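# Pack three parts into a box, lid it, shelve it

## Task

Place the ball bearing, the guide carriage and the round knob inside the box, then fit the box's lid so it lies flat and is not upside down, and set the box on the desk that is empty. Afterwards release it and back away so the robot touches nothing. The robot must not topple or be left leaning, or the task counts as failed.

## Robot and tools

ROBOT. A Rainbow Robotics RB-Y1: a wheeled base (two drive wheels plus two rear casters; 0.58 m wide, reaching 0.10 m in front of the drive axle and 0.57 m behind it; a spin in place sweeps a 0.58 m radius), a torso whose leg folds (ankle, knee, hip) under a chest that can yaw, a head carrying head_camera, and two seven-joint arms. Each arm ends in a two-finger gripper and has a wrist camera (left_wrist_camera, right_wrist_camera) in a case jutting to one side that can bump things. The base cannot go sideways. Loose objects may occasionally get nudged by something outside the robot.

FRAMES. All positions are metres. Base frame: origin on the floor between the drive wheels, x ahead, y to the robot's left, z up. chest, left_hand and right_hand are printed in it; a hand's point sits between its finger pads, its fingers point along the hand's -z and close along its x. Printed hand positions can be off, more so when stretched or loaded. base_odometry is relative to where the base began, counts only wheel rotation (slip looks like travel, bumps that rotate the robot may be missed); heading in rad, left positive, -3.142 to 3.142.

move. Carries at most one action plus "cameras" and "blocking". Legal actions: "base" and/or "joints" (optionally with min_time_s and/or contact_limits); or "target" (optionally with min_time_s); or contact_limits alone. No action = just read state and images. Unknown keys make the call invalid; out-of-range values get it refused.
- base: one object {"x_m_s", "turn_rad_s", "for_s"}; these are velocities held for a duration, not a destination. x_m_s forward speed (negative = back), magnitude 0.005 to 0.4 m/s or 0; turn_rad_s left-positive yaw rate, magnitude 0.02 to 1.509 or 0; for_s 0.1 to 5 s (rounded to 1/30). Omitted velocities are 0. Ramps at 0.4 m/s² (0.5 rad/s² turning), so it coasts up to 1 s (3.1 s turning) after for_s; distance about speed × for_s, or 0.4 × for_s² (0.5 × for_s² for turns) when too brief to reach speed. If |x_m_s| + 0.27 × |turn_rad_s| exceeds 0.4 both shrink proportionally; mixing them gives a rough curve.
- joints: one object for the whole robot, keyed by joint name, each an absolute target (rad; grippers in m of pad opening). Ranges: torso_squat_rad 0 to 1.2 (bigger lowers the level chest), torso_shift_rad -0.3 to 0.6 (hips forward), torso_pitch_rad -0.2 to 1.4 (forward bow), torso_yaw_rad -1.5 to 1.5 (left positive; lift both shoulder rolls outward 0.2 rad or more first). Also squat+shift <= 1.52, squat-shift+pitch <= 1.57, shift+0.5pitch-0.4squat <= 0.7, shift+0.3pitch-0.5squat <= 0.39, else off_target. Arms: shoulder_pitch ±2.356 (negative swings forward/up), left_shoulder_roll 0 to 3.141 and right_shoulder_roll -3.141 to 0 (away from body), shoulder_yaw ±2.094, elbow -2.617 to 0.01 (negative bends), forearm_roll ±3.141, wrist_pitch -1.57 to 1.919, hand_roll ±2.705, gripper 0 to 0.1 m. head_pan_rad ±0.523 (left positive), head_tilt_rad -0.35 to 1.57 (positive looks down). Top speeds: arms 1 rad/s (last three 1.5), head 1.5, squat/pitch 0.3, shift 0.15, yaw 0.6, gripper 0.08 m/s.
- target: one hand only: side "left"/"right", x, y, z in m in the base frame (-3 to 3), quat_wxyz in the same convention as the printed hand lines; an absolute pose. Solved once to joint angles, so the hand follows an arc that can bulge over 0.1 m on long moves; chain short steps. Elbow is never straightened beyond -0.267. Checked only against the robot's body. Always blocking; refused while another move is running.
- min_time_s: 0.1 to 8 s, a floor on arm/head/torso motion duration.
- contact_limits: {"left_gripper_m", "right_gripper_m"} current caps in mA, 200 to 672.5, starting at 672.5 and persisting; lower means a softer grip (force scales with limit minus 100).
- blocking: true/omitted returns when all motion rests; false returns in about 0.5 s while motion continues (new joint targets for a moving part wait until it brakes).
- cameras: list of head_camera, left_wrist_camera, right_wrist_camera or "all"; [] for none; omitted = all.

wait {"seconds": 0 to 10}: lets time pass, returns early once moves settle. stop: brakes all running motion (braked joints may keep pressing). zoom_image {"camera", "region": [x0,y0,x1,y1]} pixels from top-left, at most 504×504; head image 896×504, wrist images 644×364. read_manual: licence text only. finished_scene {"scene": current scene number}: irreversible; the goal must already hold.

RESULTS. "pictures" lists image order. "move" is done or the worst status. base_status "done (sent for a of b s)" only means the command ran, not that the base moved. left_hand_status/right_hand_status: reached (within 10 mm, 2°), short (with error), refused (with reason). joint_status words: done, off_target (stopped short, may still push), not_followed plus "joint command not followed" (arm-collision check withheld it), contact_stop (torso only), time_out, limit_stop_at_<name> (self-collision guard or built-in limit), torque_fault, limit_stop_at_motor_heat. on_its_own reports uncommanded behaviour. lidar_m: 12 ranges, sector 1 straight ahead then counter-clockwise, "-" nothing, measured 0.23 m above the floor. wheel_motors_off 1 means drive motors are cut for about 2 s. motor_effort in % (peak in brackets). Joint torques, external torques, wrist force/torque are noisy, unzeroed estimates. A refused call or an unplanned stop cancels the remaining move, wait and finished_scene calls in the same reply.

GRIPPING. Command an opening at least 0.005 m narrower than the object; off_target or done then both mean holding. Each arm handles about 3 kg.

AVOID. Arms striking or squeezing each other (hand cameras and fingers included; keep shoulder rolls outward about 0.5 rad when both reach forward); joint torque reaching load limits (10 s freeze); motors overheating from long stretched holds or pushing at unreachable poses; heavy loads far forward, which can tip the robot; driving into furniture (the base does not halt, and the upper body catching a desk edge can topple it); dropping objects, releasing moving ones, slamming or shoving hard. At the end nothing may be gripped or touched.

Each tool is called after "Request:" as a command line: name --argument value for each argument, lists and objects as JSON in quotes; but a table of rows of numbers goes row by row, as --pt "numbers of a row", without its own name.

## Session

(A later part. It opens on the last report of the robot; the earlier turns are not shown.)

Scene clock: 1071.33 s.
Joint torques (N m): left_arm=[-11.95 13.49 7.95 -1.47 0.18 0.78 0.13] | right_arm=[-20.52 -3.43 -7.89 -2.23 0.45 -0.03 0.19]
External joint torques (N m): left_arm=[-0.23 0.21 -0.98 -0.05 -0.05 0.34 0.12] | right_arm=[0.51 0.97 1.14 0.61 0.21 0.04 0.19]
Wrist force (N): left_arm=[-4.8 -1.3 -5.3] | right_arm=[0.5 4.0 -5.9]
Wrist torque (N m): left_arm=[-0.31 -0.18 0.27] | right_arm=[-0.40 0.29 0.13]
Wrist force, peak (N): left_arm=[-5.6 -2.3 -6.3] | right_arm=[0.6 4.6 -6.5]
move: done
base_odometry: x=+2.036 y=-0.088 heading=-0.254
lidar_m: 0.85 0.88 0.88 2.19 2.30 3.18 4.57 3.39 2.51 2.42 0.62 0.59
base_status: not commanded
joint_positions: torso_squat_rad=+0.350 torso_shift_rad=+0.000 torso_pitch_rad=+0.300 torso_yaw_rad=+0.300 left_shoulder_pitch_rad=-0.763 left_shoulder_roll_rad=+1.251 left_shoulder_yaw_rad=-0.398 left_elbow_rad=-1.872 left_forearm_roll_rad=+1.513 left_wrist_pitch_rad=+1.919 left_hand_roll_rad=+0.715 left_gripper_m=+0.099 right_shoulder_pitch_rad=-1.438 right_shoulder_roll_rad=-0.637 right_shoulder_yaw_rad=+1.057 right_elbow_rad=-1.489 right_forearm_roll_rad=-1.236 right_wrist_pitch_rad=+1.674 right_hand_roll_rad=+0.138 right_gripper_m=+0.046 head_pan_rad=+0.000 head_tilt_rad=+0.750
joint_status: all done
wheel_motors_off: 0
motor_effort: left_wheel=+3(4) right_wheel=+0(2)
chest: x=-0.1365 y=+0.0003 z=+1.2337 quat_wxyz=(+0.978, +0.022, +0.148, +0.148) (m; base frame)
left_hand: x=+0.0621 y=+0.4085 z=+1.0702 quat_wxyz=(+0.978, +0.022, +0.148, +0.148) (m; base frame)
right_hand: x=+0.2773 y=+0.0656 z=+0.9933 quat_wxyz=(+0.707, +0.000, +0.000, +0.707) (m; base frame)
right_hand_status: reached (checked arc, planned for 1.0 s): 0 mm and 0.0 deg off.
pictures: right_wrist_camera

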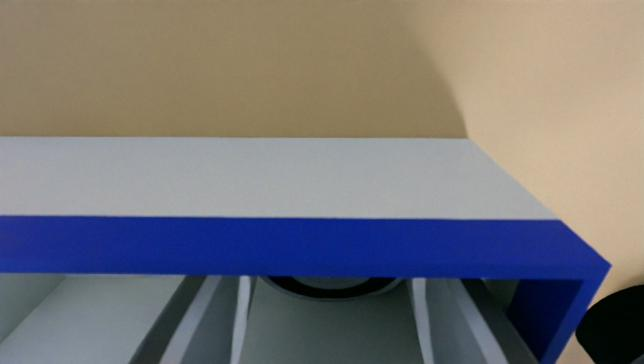

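Request:
move --target '{"side": "right", "x": 0.2774, "y": 0.066, "z": 0.987, "quat_wxyz": [0.7071, 0, 0, 0.7071]}' --min_time_s 1.0 --cameras '["right_wrist_camera", "head_camera"]'

Request:
zoom_image --camera "right_wrist_camera" --region '[180, 150, 520, 364]'

Request:
zoom_image --camera "head_camera" --region '[380, 60, 720, 290]'

Scene clock: 1087.73 s.
Joint torques (N m): left_arm=[-12.47 12.77 7.97 -1.31 0.13 0.45 0.25] | right_arm=[-17.08 -2.57 -5.63 -1.82 0.26 -0.12 0.36]
External joint torques (N m): left_arm=[-0.75 -0.51 -0.95 0.11 -0.1 0.01 0.23] | right_arm=[3.93 1.8 3.37 1.07 0.02 -0.06 0.36]
Wrist force (N): left_arm=[-5.0 -1.4 -5.7] | right_arm=[-0.2 2.3 1.8]
Wrist torque (N m): left_arm=[-0.29 -0.19 0.27] | right_arm=[-0.25 0.28 0.15]
Wrist force, peak (N): left_arm=[-5.2 -2.1 -6.4] | right_arm=[1.1 4.5 -6.4]
move: done
base_odometry: x=+2.036 y=-0.088 heading=-0.254
lidar_m: 0.85 0.90 0.88 2.20 2.30 3.18 4.55 3.40 2.52 2.43 0.59 0.59
base_status: not commanded
joint_positions: torso_squat_rad=+0.350 torso_shift_rad=+0.000 torso_pitch_rad=+0.300 torso_yaw_rad=+0.300 left_shoulder_pitch_rad=-0.763 left_shoulder_roll_rad=+1.251 left_shoulder_yaw_rad=-0.398 left_elbow_rad=-1.872 left_forearm_roll_rad=+1.513 left_wrist_pitch_rad=+1.919 left_hand_roll_rad=+0.715 left_gripper_m=+0.099 right_shoulder_pitch_rad=-1.430 right_shoulder_roll_rad=-0.634 right_shoulder_yaw_rad=+1.063 right_elbow_rad=-1.481 right_forearm_roll_rad=-1.227 right_wrist_pitch_rad=+1.662 right_hand_roll_rad=+0.143 right_gripper_m=+0.046 head_pan_rad=+0.000 head_tilt_rad=+0.750
joint_status: all done
wheel_motors_off: 0
motor_effort: left_wheel=+3(4) right_wheel=+0(2)
chest: x=-0.1365 y=+0.0003 z=+1.2337 quat_wxyz=(+0.978, +0.022, +0.148, +0.148) (m; base frame)
left_hand: x=+0.0621 y=+0.4085 z=+1.0702 quat_wxyz=(+0.978, +0.022, +0.148, +0.148) (m; base frame)
right_hand: x=+0.2778 y=+0.0660 z=+0.9877 quat_wxyz=(+0.707, +0.000, -0.001, +0.707) (m; base frame)
right_hand_status: reached (checked arc, planned for 1.0 s): 1 mm and 0.1 deg off.
pictures: head_camera, right_wrist_camera

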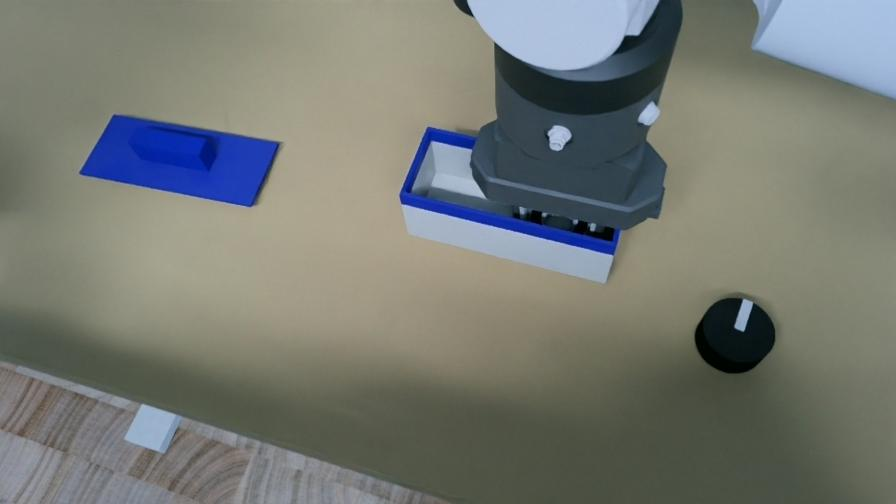

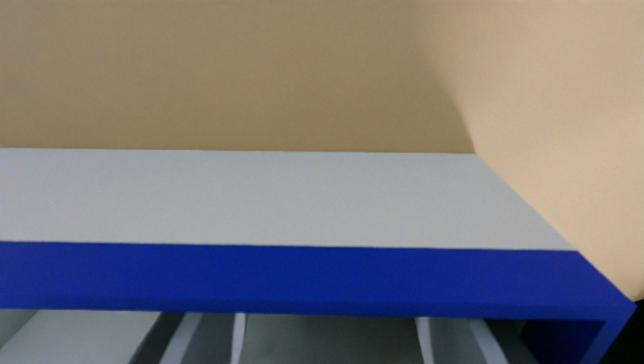

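Scaled by 1.482 from the camera's 644x364 image, which has a finer 1265x715 frame.

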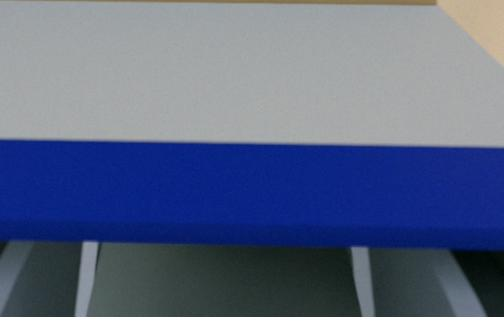

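Scaled by 1.482 from the camera's 896x504 image, which has a finer 1280x720 frame.

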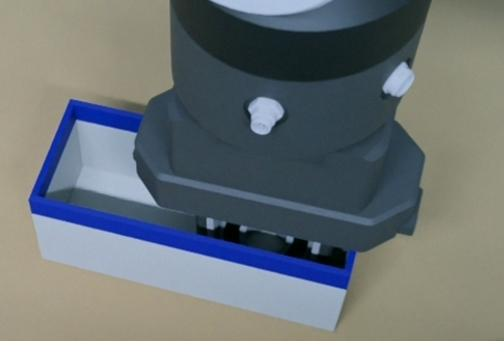

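Request:
move --target '{"side": "right", "x": 0.2774, "y": 0.066, "z": 0.9895, "quat_wxyz": [0.7071, 0, 0, 0.7071]}' --min_time_s 0.5 --cameras '[]'

Request:
move --joints '{"right_gripper_m": 0.055}' --cameras '["right_wrist_camera", "head_camera"]'

Request:
zoom_image --camera "head_camera" --region '[380, 60, 720, 290]'

Scene clock: 1102.70 s.
Joint torques (N m): left_arm=[-12.86 12.69 7.07 -1.28 0.45 0.61 0.07] | right_arm=[-22.56 -6.35 -10.97 -3.92 -0.16 0.29 -0.18]
External joint torques (N m): left_arm=[-1.14 -0.59 -1.85 0.14 0.21 0.18 0.06] | right_arm=[-1.54 -1.98 -1.96 -1.04 -0.39 0.35 -0.17]
Wrist force (N): left_arm=[-5.2 -1.4 -5.7] | right_arm=[0.8 4.3 -6.0]
Wrist torque (N m): left_arm=[-0.29 -0.20 0.28] | right_arm=[-0.45 0.34 0.16]
Wrist force, peak (N): left_arm=[-5.5 -2.3 -6.5] | right_arm=[1.0 4.2 -6.6]
move: done
base_odometry: x=+2.036 y=-0.088 heading=-0.254
lidar_m: 0.86 0.91 0.88 2.20 2.31 3.18 4.56 3.39 2.49 2.42 0.61 0.57
base_status: not commanded
joint_positions: torso_squat_rad=+0.350 torso_shift_rad=+0.000 torso_pitch_rad=+0.300 torso_yaw_rad=+0.300 left_shoulder_pitch_rad=-0.763 left_shoulder_roll_rad=+1.251 left_shoulder_yaw_rad=-0.398 left_elbow_rad=-1.872 left_forearm_roll_rad=+1.513 left_wrist_pitch_rad=+1.919 left_hand_roll_rad=+0.715 left_gripper_m=+0.099 right_shoulder_pitch_rad=-1.432 right_shoulder_roll_rad=-0.634 right_shoulder_yaw_rad=+1.061 right_elbow_rad=-1.483 right_forearm_roll_rad=-1.231 right_wrist_pitch_rad=+1.666 right_hand_roll_rad=+0.142 right_gripper_m=+0.046 head_pan_rad=+0.000 head_tilt_rad=+0.750
joint_status: all done
wheel_motors_off: 0
motor_effort: left_wheel=+3(4) right_wheel=+0(2)
chest: x=-0.1365 y=+0.0003 z=+1.2337 quat_wxyz=(+0.978, +0.022, +0.148, +0.148) (m; base frame)
left_hand: x=+0.0621 y=+0.4085 z=+1.0702 quat_wxyz=(+0.978, +0.022, +0.148, +0.148) (m; base frame)
right_hand: x=+0.2772 y=+0.0659 z=+0.9891 quat_wxyz=(+0.707, +0.000, +0.000, +0.707) (m; base frame)
right_hand_status: reached (checked arc, planned for 0.5 s): 0 mm and 0.0 deg off.
pictures: none
No camera images: "cameras" was empty.

Scene clock: 1103.27 s.
Joint torques (N m): left_arm=[-11.55 12.86 7.93 -1.11 0.27 0.64 0.03] | right_arm=[-22.16 -6.5 -10.87 -4.03 -0.32 0.26 -0.22]
External joint torques (N m): left_arm=[0.16 -0.42 -1 0.32 0.04 0.21 0.02] | right_arm=[-1.15 -2.13 -1.86 -1.15 -0.55 0.32 -0.22]
Wrist force (N): left_arm=[-5.1 -2.0 -5.3] | right_arm=[0.9 4.2 -5.3]
Wrist torque (N m): left_arm=[-0.21 -0.21 0.28] | right_arm=[-0.43 0.32 0.15]
Wrist force, peak (N): left_arm=[-4.9 -1.6 -6.5] | right_arm=[0.7 4.2 -5.5]
move: done
base_odometry: x=+2.036 y=-0.088 heading=-0.254
lidar_m: 0.85 0.90 0.87 2.21 2.30 3.18 4.56 3.39 2.52 2.43 0.60 0.57
base_status: not commanded
joint_positions: torso_squat_rad=+0.350 torso_shift_rad=+0.000 torso_pitch_rad=+0.300 torso_yaw_rad=+0.300 left_shoulder_pitch_rad=-0.763 left_shoulder_roll_rad=+1.251 left_shoulder_yaw_rad=-0.398 left_elbow_rad=-1.872 left_forearm_roll_rad=+1.513 left_wrist_pitch_rad=+1.919 left_hand_roll_rad=+0.715 left_gripper_m=+0.099 right_shoulder_pitch_rad=-1.432 right_shoulder_roll_rad=-0.634 right_shoulder_yaw_rad=+1.061 right_elbow_rad=-1.483 right_forearm_roll_rad=-1.231 right_wrist_pitch_rad=+1.666 right_hand_roll_rad=+0.142 right_gripper_m=+0.055 head_pan_rad=+0.000 head_tilt_rad=+0.750
joint_status: all done
wheel_motors_off: 0
motor_effort: left_wheel=+3(4) right_wheel=-2(2)
chest: x=-0.1365 y=+0.0003 z=+1.2337 quat_wxyz=(+0.978, +0.022, +0.148, +0.148) (m; base frame)
left_hand: x=+0.0621 y=+0.4085 z=+1.0702 quat_wxyz=(+0.978, +0.022, +0.148, +0.148) (m; base frame)
right_hand: x=+0.2772 y=+0.0659 z=+0.9891 quat_wxyz=(+0.707, +0.000, +0.000, +0.707) (m; base frame)
pictures: head_camera, right_wrist_camera

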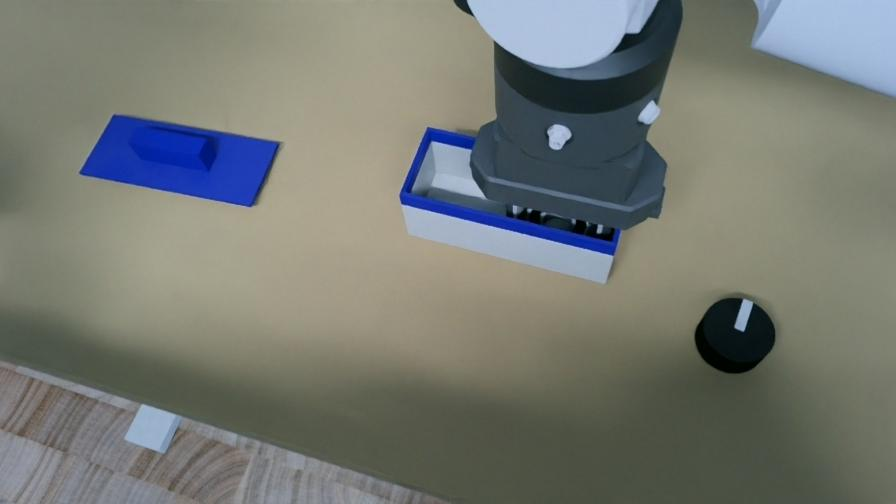

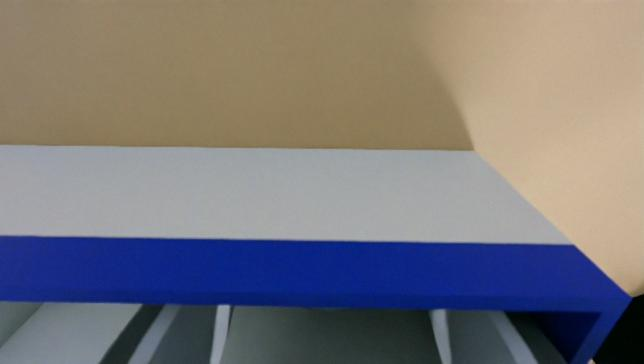

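Scaled by 1.482 from the camera's 896x504 image, which has a finer 1280x720 frame.

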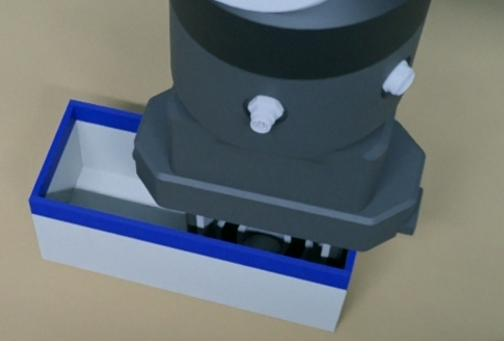

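Request:
move --target '{"side": "right", "x": 0.2772, "y": 0.066, "z": 1.03, "quat_wxyz": [0.7071, 0, 0, 0.7071]}' --min_time_s 1.2 --cameras '[]'

Request:
move --target '{"side": "right", "x": 0.27, "y": 0.05, "z": 1.09, "quat_wxyz": [0.7071, 0, 0, 0.7071]}' --min_time_s 1.2 --cameras '["right_wrist_camera", "head_camera"]'

Scene clock: 1121.47 s.
Joint torques (N m): left_arm=[-11.7 12.9 7.69 -1.12 0.18 0.27 -0.27] | right_arm=[-22.3 -7.66 -10.85 -3.44 -0.12 0.22 -0.17]
External joint torques (N m): left_arm=[0.02 -0.38 -1.23 0.3 -0.05 -0.17 -0.29] | right_arm=[-1.11 -3.05 -1.71 -0.94 -0.35 0.27 -0.17]
Wrist force (N): left_arm=[-4.7 -1.5 -5.2] | right_arm=[0.7 3.6 -5.0]
Wrist torque (N m): left_arm=[-0.28 -0.16 0.27] | right_arm=[-0.39 0.33 0.14]
Wrist force, peak (N): left_arm=[-5.1 -1.9 -6.6] | right_arm=[0.0 4.9 -5.5]
move: done
base_odometry: x=+2.036 y=-0.088 heading=-0.254
lidar_m: 0.86 0.89 0.88 2.21 2.29 3.18 4.57 3.39 2.50 2.43 0.59 0.59
base_status: not commanded
joint_positions: torso_squat_rad=+0.350 torso_shift_rad=+0.000 torso_pitch_rad=+0.300 torso_yaw_rad=+0.300 left_shoulder_pitch_rad=-0.763 left_shoulder_roll_rad=+1.251 left_shoulder_yaw_rad=-0.398 left_elbow_rad=-1.872 left_forearm_roll_rad=+1.513 left_wrist_pitch_rad=+1.919 left_hand_roll_rad=+0.715 left_gripper_m=+0.099 right_shoulder_pitch_rad=-1.496 right_shoulder_roll_rad=-0.652 right_shoulder_yaw_rad=+1.017 right_elbow_rad=-1.513 right_forearm_roll_rad=-1.292 right_wrist_pitch_rad=+1.744 right_hand_roll_rad=+0.119 right_gripper_m=+0.055 head_pan_rad=+0.000 head_tilt_rad=+0.750
joint_status: all done
wheel_motors_off: 0
motor_effort: left_wheel=+2(4) right_wheel=+0(2)
chest: x=-0.1365 y=+0.0003 z=+1.2337 quat_wxyz=(+0.978, +0.022, +0.148, +0.148) (m; base frame)
left_hand: x=+0.0621 y=+0.4085 z=+1.0702 quat_wxyz=(+0.978, +0.022, +0.148, +0.148) (m; base frame)
right_hand: x=+0.2770 y=+0.0660 z=+1.0296 quat_wxyz=(+0.707, +0.000, +0.000, +0.707) (m; base frame)
right_hand_status: reached (checked arc, planned for 1.2 s): 0 mm and 0.0 deg off.
pictures: none
No camera images: "cameras" was empty.

Scene clock: 1123.00 s.
Joint torques (N m): left_arm=[-11.96 13.59 7.14 -1.21 0.21 0.43 -0.18] | right_arm=[-21.69 -8.06 -10.95 -2.81 -0.12 0.26 -0.22]
External joint torques (N m): left_arm=[-0.25 0.31 -1.79 0.21 -0.02 -0.01 -0.2] | right_arm=[-0.87 -3.1 -1.72 -1.04 -0.35 0.32 -0.22]
Wrist force (N): left_arm=[-5.0 -1.4 -6.2] | right_arm=[0.6 3.9 -5.1]
Wrist torque (N m): left_arm=[-0.28 -0.19 0.27] | right_arm=[-0.38 0.28 0.19]
Wrist force, peak (N): left_arm=[-5.4 -1.3 -6.4] | right_arm=[0.4 4.6 -5.2]
move: done
base_odometry: x=+2.036 y=-0.088 heading=-0.254
lidar_m: 0.86 0.90 0.88 2.21 2.30 3.19 4.57 3.41 2.50 2.42 0.60 0.58
base_status: not commanded
joint_positions: torso_squat_rad=+0.350 torso_shift_rad=+0.000 torso_pitch_rad=+0.300 torso_yaw_rad=+0.300 left_shoulder_pitch_rad=-0.763 left_shoulder_roll_rad=+1.251 left_shoulder_yaw_rad=-0.398 left_elbow_rad=-1.872 left_forearm_roll_rad=+1.513 left_wrist_pitch_rad=+1.919 left_hand_roll_rad=+0.715 left_gripper_m=+0.099 right_shoulder_pitch_rad=-1.572 right_shoulder_roll_rad=-0.720 right_shoulder_yaw_rad=+0.940 right_elbow_rad=-1.608 right_forearm_roll_rad=-1.400 right_wrist_pitch_rad=+1.862 right_hand_roll_rad=+0.065 right_gripper_m=+0.055 head_pan_rad=+0.000 head_tilt_rad=+0.750
joint_status: all done
wheel_motors_off: 0
motor_effort: left_wheel=+3(4) right_wheel=+0(2)
chest: x=-0.1365 y=+0.0003 z=+1.2337 quat_wxyz=(+0.978, +0.022, +0.148, +0.148) (m; base frame)
left_hand: x=+0.0621 y=+0.4085 z=+1.0702 quat_wxyz=(+0.978, +0.022, +0.148, +0.148) (m; base frame)
right_hand: x=+0.2700 y=+0.0501 z=+1.0895 quat_wxyz=(+0.707, +0.000, +0.000, +0.707) (m; base frame)
right_hand_status: reached (checked arc, planned for 1.2 s): 0 mm and 0.1 deg off.
pictures: head_camera, right_wrist_camera

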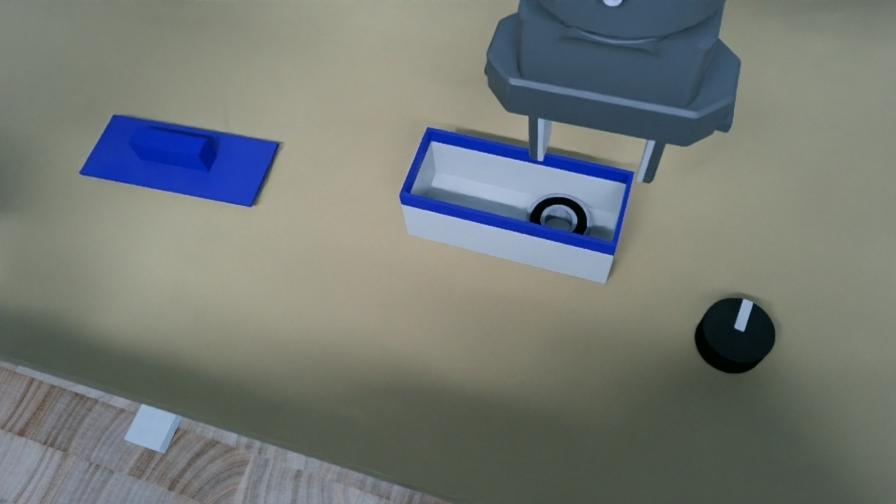

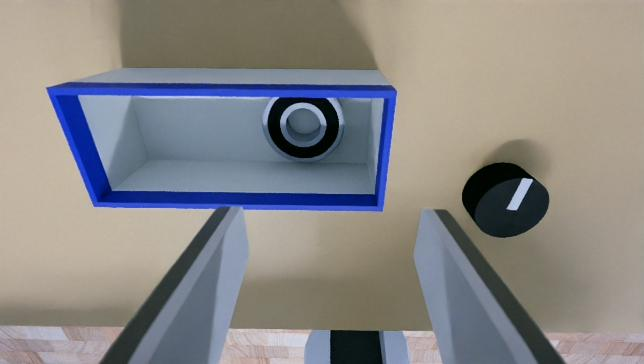

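Request:
zoom_image --camera "right_wrist_camera" --region '[220, 60, 420, 220]'

Request:
zoom_image --camera "head_camera" --region '[380, 110, 660, 290]'

Scaled by 2.520 from the camera's 644x364 image, which has a finer 1265x715 frame.

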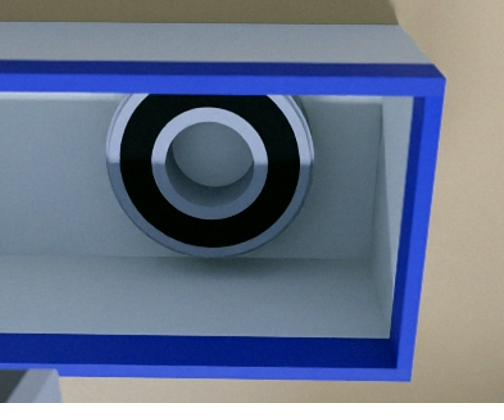

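Scaled by 1.800 from the camera's 896x504 image, which has a finer 1280x720 frame.

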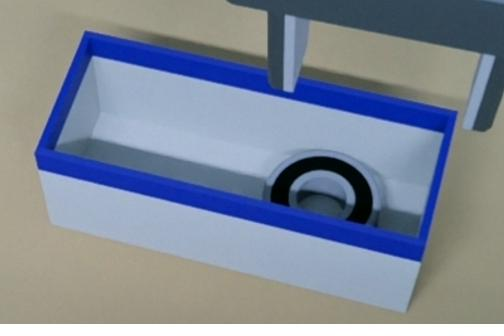

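Request:
move --joints '{"right_gripper_m": 0.085}' --blocking false --cameras '[]'

Request:
wait --seconds 0.5 --cameras '[]'

Request:
move --target '{"side": "right", "x": 0.228, "y": -0.209, "z": 1.06, "quat_wxyz": [0.7071, 0, 0, 0.7071]}' --min_time_s 2.0 --cameras '["right_wrist_camera", "head_camera"]'

Scene clock: 1160.97 s.
Joint torques (N m): left_arm=[-12.33 13.78 7.58 -1.23 0.24 0.66 -0.01] | right_arm=[-21.89 -8.04 -10.78 -2.57 -0.08 0.2 -0.12]
External joint torques (N m): left_arm=[-0.62 0.5 -1.35 0.19 0.01 0.22 -0.03] | right_arm=[-1.06 -3.07 -1.55 -0.8 -0.31 0.25 -0.12]
Wrist force (N): left_arm=[-5.0 -1.6 -5.6] | right_arm=[0.7 4.0 -4.5]
Wrist torque (N m): left_arm=[-0.27 -0.23 0.25] | right_arm=[-0.39 0.30 0.17]
Wrist force, peak (N): left_arm=[-5.7 -1.2 -6.5] | right_arm=[0.6 4.7 -5.6]
move: moving
base_odometry: x=+2.036 y=-0.088 heading=-0.254
lidar_m: 0.86 0.89 0.89 2.21 2.32 3.16 4.56 3.41 2.51 2.43 0.58 0.60
base_status: not commanded
joint_positions: torso_squat_rad=+0.350 torso_shift_rad=+0.000 torso_pitch_rad=+0.300 torso_yaw_rad=+0.300 left_shoulder_pitch_rad=-0.763 left_shoulder_roll_rad=+1.251 left_shoulder_yaw_rad=-0.398 left_elbow_rad=-1.872 left_forearm_roll_rad=+1.513 left_wrist_pitch_rad=+1.919 left_hand_roll_rad=+0.715 left_gripper_m=+0.099 right_shoulder_pitch_rad=-1.572 right_shoulder_roll_rad=-0.720 right_shoulder_yaw_rad=+0.940 right_elbow_rad=-1.608 right_forearm_roll_rad=-1.400 right_wrist_pitch_rad=+1.862 right_hand_roll_rad=+0.065 right_gripper_m=+0.085 head_pan_rad=+0.000 head_tilt_rad=+0.750
joint_status: right_gripper_m moving
wheel_motors_off: 0
motor_effort: left_wheel=+2(4) right_wheel=+0(1)
chest: x=-0.1365 y=+0.0003 z=+1.2337 quat_wxyz=(+0.978, +0.022, +0.148, +0.148) (m; base frame)
left_hand: x=+0.0621 y=+0.4085 z=+1.0702 quat_wxyz=(+0.978, +0.022, +0.148, +0.148) (m; base frame)
right_hand: x=+0.2700 y=+0.0501 z=+1.0895 quat_wxyz=(+0.707, +0.000, +0.000, +0.707) (m; base frame)
pictures: none
No camera images: "cameras" was empty.

Scene clock: 1161.30 s.
Joint torques (N m): left_arm=[-12.37 12.91 7.6 -1.51 0.11 0.67 0.15] | right_arm=[-21.6 -7.92 -10.44 -2.72 -0.14 0.27 -0.12]
External joint torques (N m): left_arm=[-0.65 -0.37 -1.32 -0.08 -0.12 0.23 0.13] | right_arm=[-0.77 -2.95 -1.21 -0.95 -0.36 0.32 -0.12]
Wrist force (N): left_arm=[-4.7 -1.5 -5.6] | right_arm=[0.4 4.4 -4.5]
Wrist torque (N m): left_arm=[-0.29 -0.17 0.31] | right_arm=[-0.42 0.30 0.17]
Wrist force, peak (N): left_arm=[-5.4 -2.0 -5.9] | right_arm=[0.1 4.2 -5.4]
earlier move: done
base_odometry: x=+2.036 y=-0.088 heading=-0.254
lidar_m: 0.86 0.91 0.89 2.20 2.30 3.20 4.55 3.40 2.50 2.42 0.60 0.60
base_status: not commanded
joint_positions: torso_squat_rad=+0.350 torso_shift_rad=+0.000 torso_pitch_rad=+0.300 torso_yaw_rad=+0.300 left_shoulder_pitch_rad=-0.763 left_shoulder_roll_rad=+1.251 left_shoulder_yaw_rad=-0.398 left_elbow_rad=-1.872 left_forearm_roll_rad=+1.513 left_wrist_pitch_rad=+1.919 left_hand_roll_rad=+0.715 left_gripper_m=+0.099 right_shoulder_pitch_rad=-1.572 right_shoulder_roll_rad=-0.720 right_shoulder_yaw_rad=+0.940 right_elbow_rad=-1.608 right_forearm_roll_rad=-1.400 right_wrist_pitch_rad=+1.862 right_hand_roll_rad=+0.065 right_gripper_m=+0.085 head_pan_rad=+0.000 head_tilt_rad=+0.750
joint_status: all done
wheel_motors_off: 0
motor_effort: left_wheel=+4(4) right_wheel=-1(2)
chest: x=-0.1365 y=+0.0003 z=+1.2337 quat_wxyz=(+0.978, +0.022, +0.148, +0.148) (m; base frame)
left_hand: x=+0.0621 y=+0.4085 z=+1.0702 quat_wxyz=(+0.978, +0.022, +0.148, +0.148) (m; base frame)
right_hand: x=+0.2700 y=+0.0501 z=+1.0895 quat_wxyz=(+0.707, +0.000, +0.000, +0.707) (m; base frame)
wait: 0.33 of 0.5 s (the move ended)
pictures: none
No camera images: "cameras" was empty.

Scene clock: 1163.63 s.
Joint torques (N m): left_arm=[-12.27 13.43 8.23 -1.37 0.22 0.57 0.04] | right_arm=[-9.47 -14.31 -10.39 0.14 0.03 0.11 0.06]
External joint torques (N m): left_arm=[-0.56 0.15 -0.69 0.05 -0.01 0.14 0.02] | right_arm=[0.43 -3.46 -1.69 -0.45 -0.2 0.18 0.06]
Wrist force (N): left_arm=[-5.3 -2.0 -5.9] | right_arm=[0.3 3.6 -4.8]
Wrist torque (N m): left_arm=[-0.20 -0.23 0.29] | right_arm=[-0.35 0.26 0.15]
Wrist force, peak (N): left_arm=[-5.7 -2.0 -6.1] | right_arm=[0.0 4.3 -5.3]
move: done
base_odometry: x=+2.036 y=-0.088 heading=-0.254
lidar_m: 0.85 0.89 0.89 2.20 2.31 3.18 4.56 3.40 2.51 2.43 0.60 0.59
base_status: not commanded
joint_positions: torso_squat_rad=+0.350 torso_shift_rad=+0.000 torso_pitch_rad=+0.300 torso_yaw_rad=+0.300 left_shoulder_pitch_rad=-0.763 left_shoulder_roll_rad=+1.251 left_shoulder_yaw_rad=-0.398 left_elbow_rad=-1.872 left_forearm_roll_rad=+1.513 left_wrist_pitch_rad=+1.919 left_hand_roll_rad=+0.715 left_gripper_m=+0.099 right_shoulder_pitch_rad=-1.055 right_shoulder_roll_rad=-1.751 right_shoulder_yaw_rad=+0.806 right_elbow_rad=-2.282 right_forearm_roll_rad=-1.619 right_wrist_pitch_rad=+1.440 right_hand_roll_rad=+0.362 right_gripper_m=+0.085 head_pan_rad=+0.000 head_tilt_rad=+0.750
joint_status: all done
wheel_motors_off: 0
motor_effort: left_wheel=+3(4) right_wheel=+0(2)
chest: x=-0.1365 y=+0.0003 z=+1.2337 quat_wxyz=(+0.978, +0.022, +0.148, +0.148) (m; base frame)
left_hand: x=+0.0621 y=+0.4085 z=+1.0702 quat_wxyz=(+0.978, +0.022, +0.148, +0.148) (m; base frame)
right_hand: x=+0.2281 y=-0.2089 z=+1.0600 quat_wxyz=(+0.707, -0.001, +0.000, +0.707) (m; base frame)
right_hand_status: reached (checked arc, planned for 2.0 s): 0 mm and 0.1 deg off.
pictures: head_camera, right_wrist_camera

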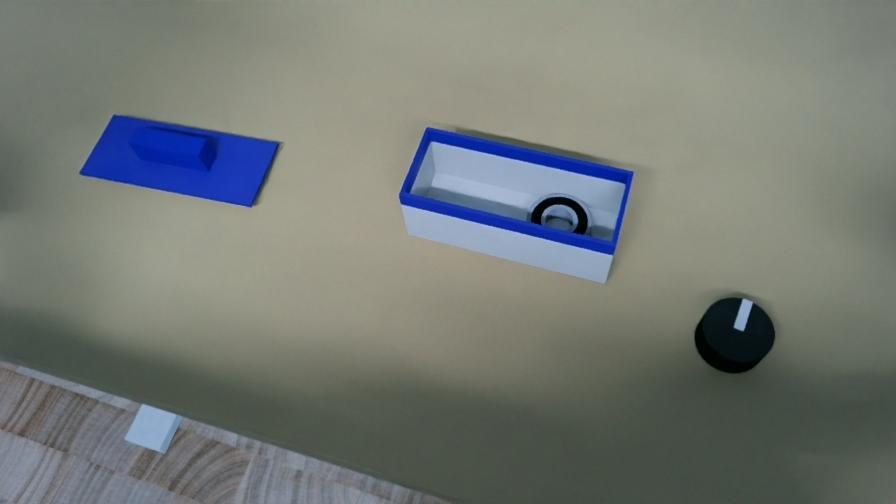

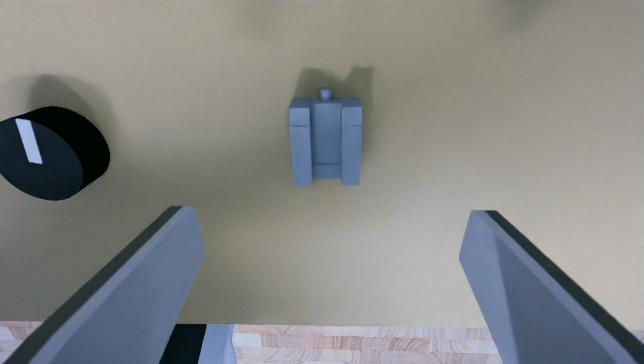

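Request:
move --joints '{"right_gripper_m": 0.018}' --cameras '[]'

Request:
move --target '{"side": "right", "x": 0.2355, "y": -0.194, "z": 1.02, "quat_wxyz": [0.7071, 0, 0, 0.7071]}' --min_time_s 1.2 --cameras '["right_wrist_camera"]'

Request:
zoom_image --camera "right_wrist_camera" --region '[240, 120, 440, 320]'

Scene clock: 1233.90 s.
Joint torques (N m): left_arm=[-11.71 13.18 7.79 -1.64 0.08 0.62 0.18] | right_arm=[-9.16 -13.82 -10.37 0.07 0 0.18 0.05]
External joint torques (N m): left_arm=[0.01 -0.11 -1.13 -0.21 -0.15 0.18 0.16] | right_arm=[0.74 -2.97 -1.66 -0.51 -0.23 0.25 0.05]
Wrist force (N): left_arm=[-4.9 -1.6 -6.0] | right_arm=[0.9 3.9 -4.6]
Wrist torque (N m): left_arm=[-0.26 -0.17 0.27] | right_arm=[-0.41 0.38 0.13]
Wrist force, peak (N): left_arm=[-5.7 -1.8 -6.3] | right_arm=[-0.3 4.5 -5.4]
move: done
base_odometry: x=+2.036 y=-0.088 heading=-0.254
lidar_m: 0.85 0.90 0.88 2.20 2.32 3.17 4.55 3.41 2.51 2.42 0.61 0.58
base_status: not commanded
joint_positions: torso_squat_rad=+0.350 torso_shift_rad=+0.000 torso_pitch_rad=+0.300 torso_yaw_rad=+0.300 left_shoulder_pitch_rad=-0.763 left_shoulder_roll_rad=+1.251 left_shoulder_yaw_rad=-0.398 left_elbow_rad=-1.872 left_forearm_roll_rad=+1.513 left_wrist_pitch_rad=+1.919 left_hand_roll_rad=+0.715 left_gripper_m=+0.099 right_shoulder_pitch_rad=-1.055 right_shoulder_roll_rad=-1.751 right_shoulder_yaw_rad=+0.806 right_elbow_rad=-2.282 right_forearm_roll_rad=-1.619 right_wrist_pitch_rad=+1.440 right_hand_roll_rad=+0.362 right_gripper_m=+0.018 head_pan_rad=+0.000 head_tilt_rad=+0.750
joint_status: all done
wheel_motors_off: 0
motor_effort: left_wheel=+2(4) right_wheel=+0(2)
chest: x=-0.1365 y=+0.0003 z=+1.2337 quat_wxyz=(+0.978, +0.022, +0.148, +0.148) (m; base frame)
left_hand: x=+0.0621 y=+0.4085 z=+1.0702 quat_wxyz=(+0.978, +0.022, +0.148, +0.148) (m; base frame)
right_hand: x=+0.2281 y=-0.2089 z=+1.0600 quat_wxyz=(+0.707, -0.001, +0.000, +0.707) (m; base frame)
pictures: none
No camera images: "cameras" was empty.

Scene clock: 1235.43 s.
Joint torques (N m): left_arm=[-11.89 13.37 8.15 -1.34 0.28 0.57 -0.03] | right_arm=[-10.15 -10.81 -7.72 0.16 0.36 -0.11 -0.2]
External joint torques (N m): left_arm=[-0.17 0.09 -0.78 0.08 0.05 0.14 -0.05] | right_arm=[0.81 0.16 1.15 0.67 0.13 -0.04 -0.2]
Wrist force (N): left_arm=[-4.9 -1.7 -5.8] | right_arm=[1.0 3.8 -4.6]
Wrist torque (N m): left_arm=[-0.25 -0.15 0.29] | right_arm=[-0.39 0.34 0.10]
Wrist force, peak (N): left_arm=[-5.5 -2.0 -6.0] | right_arm=[1.1 4.3 -5.0]
move: done
base_odometry: x=+2.036 y=-0.088 heading=-0.254
lidar_m: 0.86 0.89 0.88 2.19 2.31 3.19 4.56 3.40 2.51 2.43 0.61 0.59
base_status: not commanded
joint_positions: torso_squat_rad=+0.350 torso_shift_rad=+0.000 torso_pitch_rad=+0.300 torso_yaw_rad=+0.300 left_shoulder_pitch_rad=-0.763 left_shoulder_roll_rad=+1.251 left_shoulder_yaw_rad=-0.398 left_elbow_rad=-1.872 left_forearm_roll_rad=+1.513 left_wrist_pitch_rad=+1.919 left_hand_roll_rad=+0.715 left_gripper_m=+0.099 right_shoulder_pitch_rad=-1.016 right_shoulder_roll_rad=-1.626 right_shoulder_yaw_rad=+0.868 right_elbow_rad=-2.235 right_forearm_roll_rad=-1.481 right_wrist_pitch_rad=+1.419 right_hand_roll_rad=+0.322 right_gripper_m=+0.018 head_pan_rad=+0.000 head_tilt_rad=+0.750
joint_status: all done
wheel_motors_off: 0
motor_effort: left_wheel=+2(4) right_wheel=+0(2)
chest: x=-0.1365 y=+0.0003 z=+1.2337 quat_wxyz=(+0.978, +0.022, +0.148, +0.148) (m; base frame)
left_hand: x=+0.0621 y=+0.4085 z=+1.0702 quat_wxyz=(+0.978, +0.022, +0.148, +0.148) (m; base frame)
right_hand: x=+0.2354 y=-0.1941 z=+1.0202 quat_wxyz=(+0.707, +0.000, +0.000, +0.707) (m; base frame)
right_hand_status: reached (checked arc, planned for 1.2 s): 0 mm and 0.0 deg off.
pictures: right_wrist_camera

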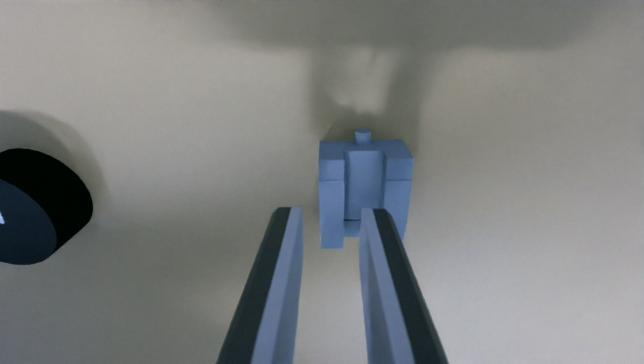

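Scaled by 2.520 from the camera's 644x364 image, which has a finer 1265x715 frame.

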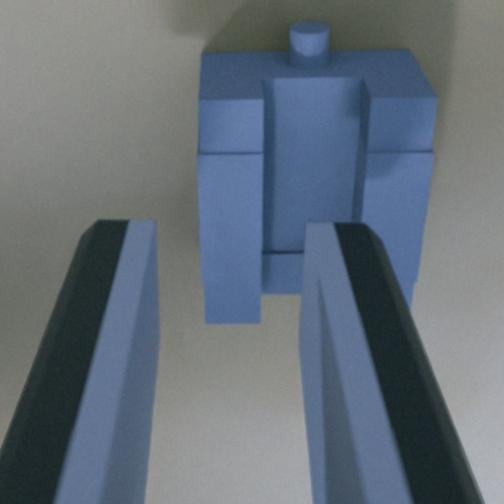

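Request:
move --joints '{"right_gripper_m": 0.0155}' --cameras '[]'

Request:
move --target '{"side": "right", "x": 0.2355, "y": -0.194, "z": 1.003, "quat_wxyz": [0.7071, 0, 0, 0.7071]}' --min_time_s 1.0 --cameras '["right_wrist_camera"]'

Request:
zoom_image --camera "right_wrist_camera" --region '[240, 150, 440, 350]'

Scene clock: 1265.73 s.
Joint torques (N m): left_arm=[-12.31 12.74 7.71 -1.38 0.27 0.73 -0.03] | right_arm=[-10.03 -10.75 -7.87 0.22 0.3 0.02 -0.16]
External joint torques (N m): left_arm=[-0.59 -0.54 -1.22 0.04 0.04 0.29 -0.04] | right_arm=[0.92 0.22 1 0.73 0.06 0.09 -0.16]
Wrist force (N): left_arm=[-5.2 -1.4 -5.6] | right_arm=[1.0 3.9 -4.4]
Wrist torque (N m): left_arm=[-0.29 -0.22 0.29] | right_arm=[-0.41 0.38 0.13]
Wrist force, peak (N): left_arm=[-5.4 -1.4 -6.5] | right_arm=[0.8 4.3 -5.6]
move: done
base_odometry: x=+2.036 y=-0.088 heading=-0.254
lidar_m: 0.85 0.89 0.88 2.20 2.31 3.17 4.56 3.39 2.52 2.42 0.60 0.58
base_status: not commanded
joint_positions: torso_squat_rad=+0.350 torso_shift_rad=+0.000 torso_pitch_rad=+0.300 torso_yaw_rad=+0.300 left_shoulder_pitch_rad=-0.763 left_shoulder_roll_rad=+1.251 left_shoulder_yaw_rad=-0.398 left_elbow_rad=-1.872 left_forearm_roll_rad=+1.513 left_wrist_pitch_rad=+1.919 left_hand_roll_rad=+0.715 left_gripper_m=+0.099 right_shoulder_pitch_rad=-1.016 right_shoulder_roll_rad=-1.626 right_shoulder_yaw_rad=+0.868 right_elbow_rad=-2.235 right_forearm_roll_rad=-1.481 right_wrist_pitch_rad=+1.419 right_hand_roll_rad=+0.322 right_gripper_m=+0.016 head_pan_rad=+0.000 head_tilt_rad=+0.750
joint_status: all done
wheel_motors_off: 0
motor_effort: left_wheel=+3(3) right_wheel=-1(1)
chest: x=-0.1365 y=+0.0003 z=+1.2337 quat_wxyz=(+0.978, +0.022, +0.148, +0.148) (m; base frame)
left_hand: x=+0.0621 y=+0.4085 z=+1.0702 quat_wxyz=(+0.978, +0.022, +0.148, +0.148) (m; base frame)
right_hand: x=+0.2354 y=-0.1941 z=+1.0202 quat_wxyz=(+0.707, +0.000, +0.000, +0.707) (m; base frame)
pictures: none
No camera images: "cameras" was empty.

Scene clock: 1267.07 s.
Joint torques (N m): left_arm=[-12.31 13.14 7.41 -1.13 0.29 0.51 0.11] | right_arm=[-9.69 -10.91 -7.39 -0.2 0.51 0 -0.16]
External joint torques (N m): left_arm=[-0.59 -0.14 -1.51 0.3 0.06 0.07 0.09] | right_arm=[1.34 0.22 1.45 0.68 0.28 0.07 -0.16]
Wrist force (N): left_arm=[-5.5 -1.9 -5.8] | right_arm=[0.4 4.0 -5.0]
Wrist torque (N m): left_arm=[-0.24 -0.24 0.29] | right_arm=[-0.39 0.30 0.15]
Wrist force, peak (N): left_arm=[-4.9 -1.9 -6.4] | right_arm=[0.6 4.2 -5.3]
move: done
base_odometry: x=+2.036 y=-0.088 heading=-0.254
lidar_m: 0.86 0.89 0.88 2.20 2.30 3.19 4.56 3.40 2.50 2.42 0.60 0.59
base_status: not commanded
joint_positions: torso_squat_rad=+0.350 torso_shift_rad=+0.000 torso_pitch_rad=+0.300 torso_yaw_rad=+0.300 left_shoulder_pitch_rad=-0.763 left_shoulder_roll_rad=+1.251 left_shoulder_yaw_rad=-0.398 left_elbow_rad=-1.872 left_forearm_roll_rad=+1.513 left_wrist_pitch_rad=+1.919 left_hand_roll_rad=+0.715 left_gripper_m=+0.099 right_shoulder_pitch_rad=-0.987 right_shoulder_roll_rad=-1.603 right_shoulder_yaw_rad=+0.894 right_elbow_rad=-2.222 right_forearm_roll_rad=-1.431 right_wrist_pitch_rad=+1.390 right_hand_roll_rad=+0.319 right_gripper_m=+0.016 head_pan_rad=+0.000 head_tilt_rad=+0.750
joint_status: all done
wheel_motors_off: 0
motor_effort: left_wheel=+3(4) right_wheel=+0(2)
chest: x=-0.1365 y=+0.0003 z=+1.2337 quat_wxyz=(+0.978, +0.022, +0.148, +0.148) (m; base frame)
left_hand: x=+0.0621 y=+0.4085 z=+1.0702 quat_wxyz=(+0.978, +0.022, +0.148, +0.148) (m; base frame)
right_hand: x=+0.2356 y=-0.1940 z=+1.0032 quat_wxyz=(+0.707, +0.000, +0.000, +0.707) (m; base frame)
right_hand_status: reached (checked arc, planned for 1.0 s): 0 mm and 0.0 deg off.
pictures: right_wrist_camera

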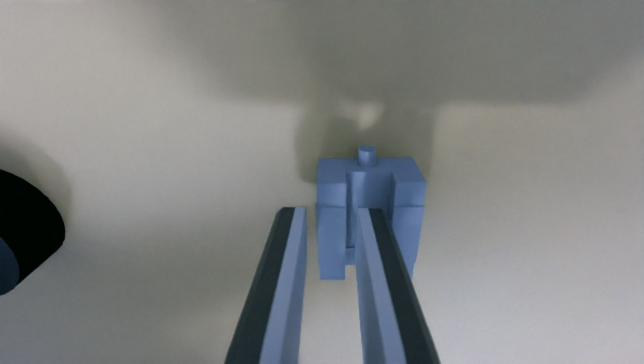

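Scaled by 2.520 from the camera's 644x364 image, which has a finer 1265x715 frame.

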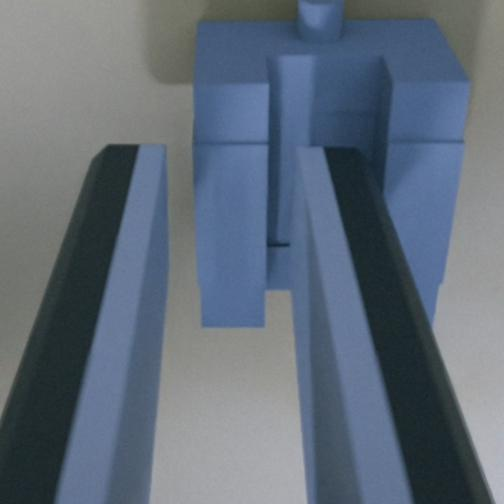

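Request:
move --target '{"side": "right", "x": 0.2355, "y": -0.194, "z": 0.998, "quat_wxyz": [0.7071, 0, 0, 0.7071]}' --min_time_s 0.6 --cameras '["right_wrist_camera", "head_camera"]'

Request:
zoom_image --camera "right_wrist_camera" --region '[240, 150, 440, 350]'

Request:
zoom_image --camera "head_camera" --region '[676, 180, 896, 380]'

Scene clock: 1299.63 s.
Joint torques (N m): left_arm=[-12.28 13.35 7.7 -1.18 0.22 0.81 -0.01] | right_arm=[-9.68 -11.03 -7.26 -0.02 0.45 -0.13 -0.26]
External joint torques (N m): left_arm=[-0.57 0.07 -1.22 0.24 -0.01 0.37 -0.02] | right_arm=[1.37 0.15 1.57 0.95 0.22 -0.06 -0.26]
Wrist force (N): left_arm=[-4.8 -1.2 -5.8] | right_arm=[1.0 4.3 -4.5]
Wrist torque (N m): left_arm=[-0.32 -0.17 0.30] | right_arm=[-0.42 0.38 0.15]
Wrist force, peak (N): left_arm=[-5.3 -1.5 -6.7] | right_arm=[0.7 4.6 -5.3]
move: done
base_odometry: x=+2.036 y=-0.088 heading=-0.254
lidar_m: 0.85 0.89 0.88 2.19 2.30 3.19 4.56 3.38 2.52 2.43 0.60 0.57
base_status: not commanded
joint_positions: torso_squat_rad=+0.350 torso_shift_rad=+0.000 torso_pitch_rad=+0.300 torso_yaw_rad=+0.300 left_shoulder_pitch_rad=-0.763 left_shoulder_roll_rad=+1.251 left_shoulder_yaw_rad=-0.398 left_elbow_rad=-1.872 left_forearm_roll_rad=+1.513 left_wrist_pitch_rad=+1.919 left_hand_roll_rad=+0.715 left_gripper_m=+0.099 right_shoulder_pitch_rad=-0.979 right_shoulder_roll_rad=-1.596 right_shoulder_yaw_rad=+0.901 right_elbow_rad=-2.217 right_forearm_roll_rad=-1.416 right_wrist_pitch_rad=+1.382 right_hand_roll_rad=+0.319 right_gripper_m=+0.016 head_pan_rad=+0.000 head_tilt_rad=+0.750
joint_status: all done
wheel_motors_off: 0
motor_effort: left_wheel=+4(4) right_wheel=+0(3)
chest: x=-0.1365 y=+0.0003 z=+1.2337 quat_wxyz=(+0.978, +0.022, +0.148, +0.148) (m; base frame)
left_hand: x=+0.0621 y=+0.4085 z=+1.0702 quat_wxyz=(+0.978, +0.022, +0.148, +0.148) (m; base frame)
right_hand: x=+0.2355 y=-0.1941 z=+0.9983 quat_wxyz=(+0.707, +0.000, +0.000, +0.707) (m; base frame)
right_hand_status: reached (checked arc, planned for 0.6 s): 0 mm and 0.0 deg off.
pictures: head_camera, right_wrist_camera

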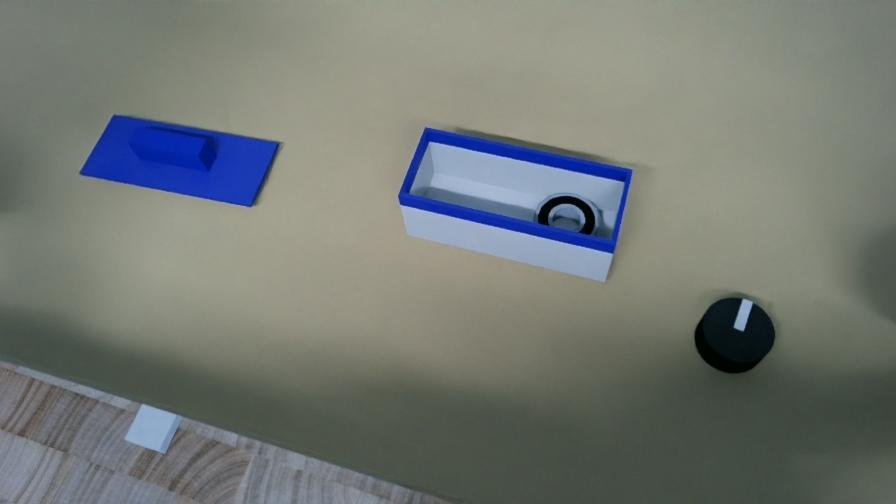

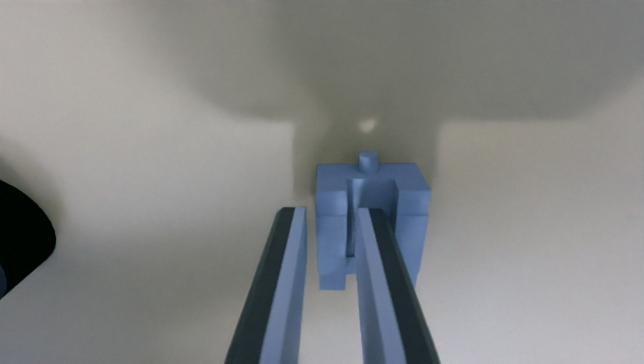

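Scaled by 2.520 from the camera's 644x364 image, which has a finer 1265x715 frame.

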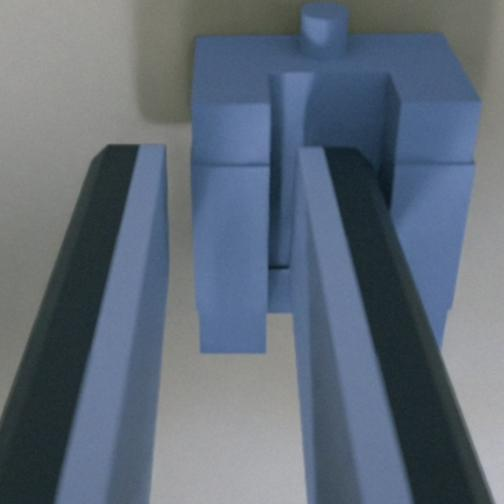

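Scaled by 2.291 from the camera's 896x504 image, which has a finer 1280x720 frame.

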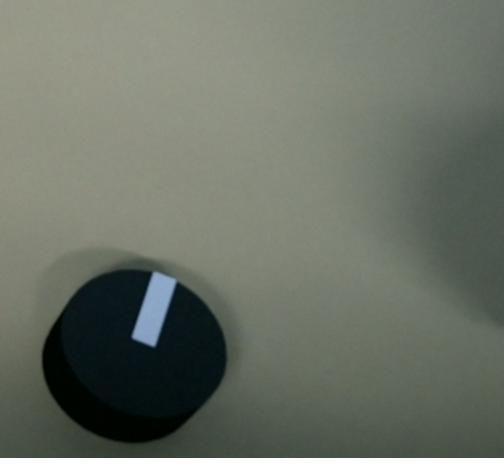

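Request:
move --joints '{"head_pan_rad": -0.523}' --cameras '["head_camera"]'

Request:
zoom_image --camera "head_camera" --region '[500, 150, 800, 400]'

Scene clock: 1308.43 s.
Joint torques (N m): left_arm=[-12.33 13.23 8.17 -1.45 0.13 0.6 -0.09] | right_arm=[-9.62 -11.34 -7.34 0.02 0.61 0.06 -0.17]
External joint torques (N m): left_arm=[-0.61 -0.05 -0.75 -0.03 -0.1 0.17 -0.1] | right_arm=[1.43 -0.16 1.48 1 0.38 0.13 -0.17]
Wrist force (N): left_arm=[-4.8 -1.7 -6.2] | right_arm=[0.3 3.5 -4.6]
Wrist torque (N m): left_arm=[-0.26 -0.18 0.27] | right_arm=[-0.34 0.29 0.17]
Wrist force, peak (N): left_arm=[-5.6 -1.7 -6.4] | right_arm=[0.8 4.4 -5.2]
move: done
base_odometry: x=+2.036 y=-0.088 heading=-0.254
lidar_m: 0.85 0.90 0.87 2.20 2.29 3.19 4.55 3.41 2.52 2.42 0.60 0.59
base_status: not commanded
joint_positions: torso_squat_rad=+0.350 torso_shift_rad=+0.000 torso_pitch_rad=+0.300 torso_yaw_rad=+0.300 left_shoulder_pitch_rad=-0.763 left_shoulder_roll_rad=+1.251 left_shoulder_yaw_rad=-0.398 left_elbow_rad=-1.872 left_forearm_roll_rad=+1.513 left_wrist_pitch_rad=+1.919 left_hand_roll_rad=+0.715 left_gripper_m=+0.099 right_shoulder_pitch_rad=-0.979 right_shoulder_roll_rad=-1.596 right_shoulder_yaw_rad=+0.901 right_elbow_rad=-2.217 right_forearm_roll_rad=-1.416 right_wrist_pitch_rad=+1.382 right_hand_roll_rad=+0.319 right_gripper_m=+0.016 head_pan_rad=-0.523 head_tilt_rad=+0.750
joint_status: all done
wheel_motors_off: 0
motor_effort: left_wheel=+3(3) right_wheel=-1(2)
chest: x=-0.1365 y=+0.0003 z=+1.2337 quat_wxyz=(+0.978, +0.022, +0.148, +0.148) (m; base frame)
left_hand: x=+0.0621 y=+0.4085 z=+1.0702 quat_wxyz=(+0.978, +0.022, +0.148, +0.148) (m; base frame)
right_hand: x=+0.2355 y=-0.1941 z=+0.9983 quat_wxyz=(+0.707, +0.000, +0.000, +0.707) (m; base frame)
pictures: head_camera

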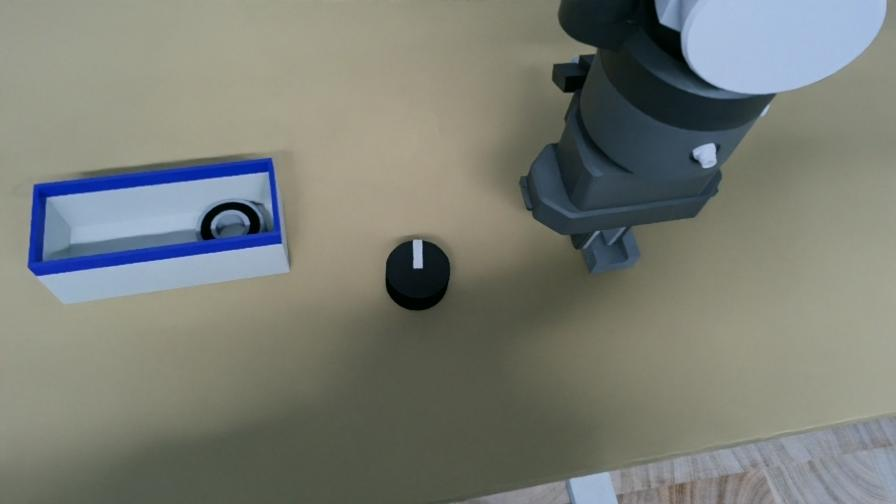

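Scaled by 1.680 from the camera's 896x504 image, which has a finer 1280x720 frame.

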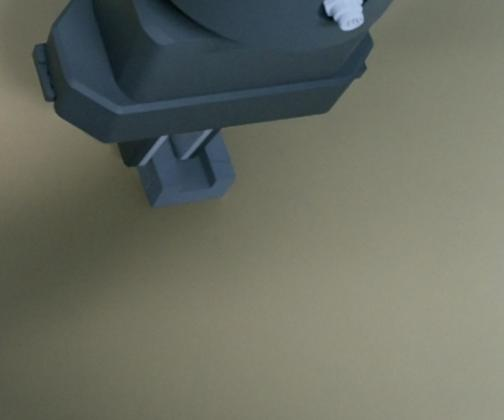

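Request:
move --target '{"side": "right", "x": 0.2355, "y": -0.194, "z": 0.994, "quat_wxyz": [0.7071, 0, 0, 0.7071]}' --min_time_s 0.6 --cameras '["head_camera"]'

Request:
zoom_image --camera "head_camera" --region '[550, 210, 670, 290]'

Scene clock: 1316.60 s.
Joint torques (N m): left_arm=[-12.33 13.32 7.52 -1.06 0.19 0.57 -0.13] | right_arm=[-9.8 -10.95 -7.5 -0.2 0.45 -0.08 -0.16]
External joint torques (N m): left_arm=[-0.61 0.04 -1.41 0.36 -0.04 0.14 -0.15] | right_arm=[1.26 0.26 1.32 0.85 0.22 -0.01 -0.16]
Wrist force (N): left_arm=[-5.0 -1.6 -5.9] | right_arm=[0.8 4.4 -4.7]
Wrist torque (N m): left_arm=[-0.28 -0.22 0.29] | right_arm=[-0.42 0.33 0.16]
Wrist force, peak (N): left_arm=[-5.4 -2.0 -6.7] | right_arm=[0.2 3.9 -5.8]
move: done
base_odometry: x=+2.036 y=-0.088 heading=-0.254
lidar_m: 0.86 0.90 0.88 2.20 2.31 3.18 4.57 3.40 2.51 2.42 0.61 0.59
base_status: not commanded
joint_positions: torso_squat_rad=+0.350 torso_shift_rad=+0.000 torso_pitch_rad=+0.300 torso_yaw_rad=+0.300 left_shoulder_pitch_rad=-0.763 left_shoulder_roll_rad=+1.251 left_shoulder_yaw_rad=-0.398 left_elbow_rad=-1.872 left_forearm_roll_rad=+1.513 left_wrist_pitch_rad=+1.919 left_hand_roll_rad=+0.715 left_gripper_m=+0.099 right_shoulder_pitch_rad=-0.972 right_shoulder_roll_rad=-1.590 right_shoulder_yaw_rad=+0.907 right_elbow_rad=-2.213 right_forearm_roll_rad=-1.405 right_wrist_pitch_rad=+1.375 right_hand_roll_rad=+0.318 right_gripper_m=+0.016 head_pan_rad=-0.523 head_tilt_rad=+0.750
joint_status: all done
wheel_motors_off: 0
motor_effort: left_wheel=+2(4) right_wheel=+0(2)
chest: x=-0.1365 y=+0.0003 z=+1.2337 quat_wxyz=(+0.978, +0.022, +0.148, +0.148) (m; base frame)
left_hand: x=+0.0621 y=+0.4085 z=+1.0702 quat_wxyz=(+0.978, +0.022, +0.148, +0.148) (m; base frame)
right_hand: x=+0.2356 y=-0.1940 z=+0.9942 quat_wxyz=(+0.707, +0.000, +0.000, +0.707) (m; base frame)
right_hand_status: reached (checked arc, planned for 0.6 s): 0 mm and 0.0 deg off.
pictures: head_camera

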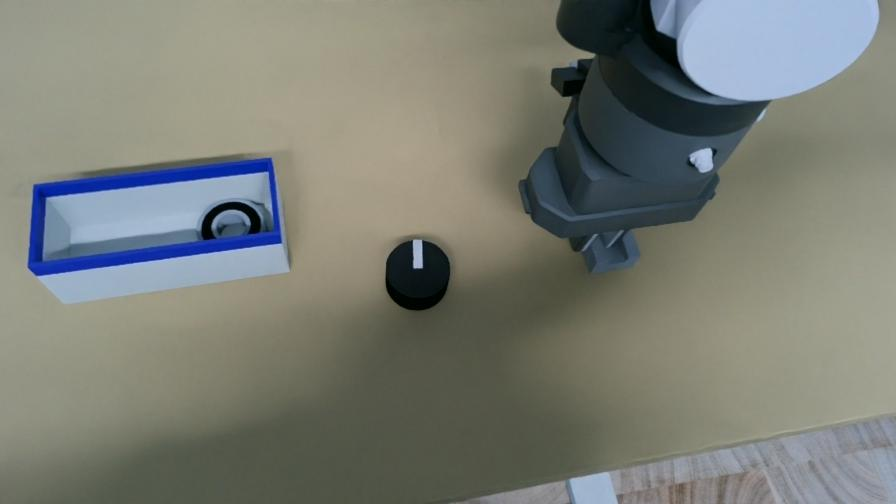

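Scaled by 4.200 from the camera's 896x504 image, which has a finer 1280x720 frame.

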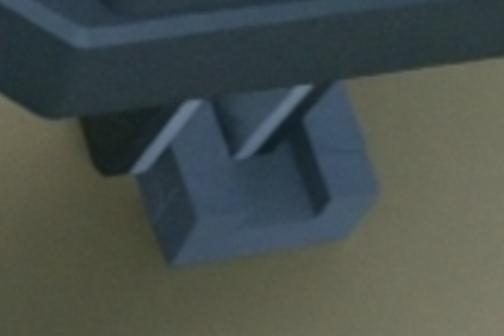

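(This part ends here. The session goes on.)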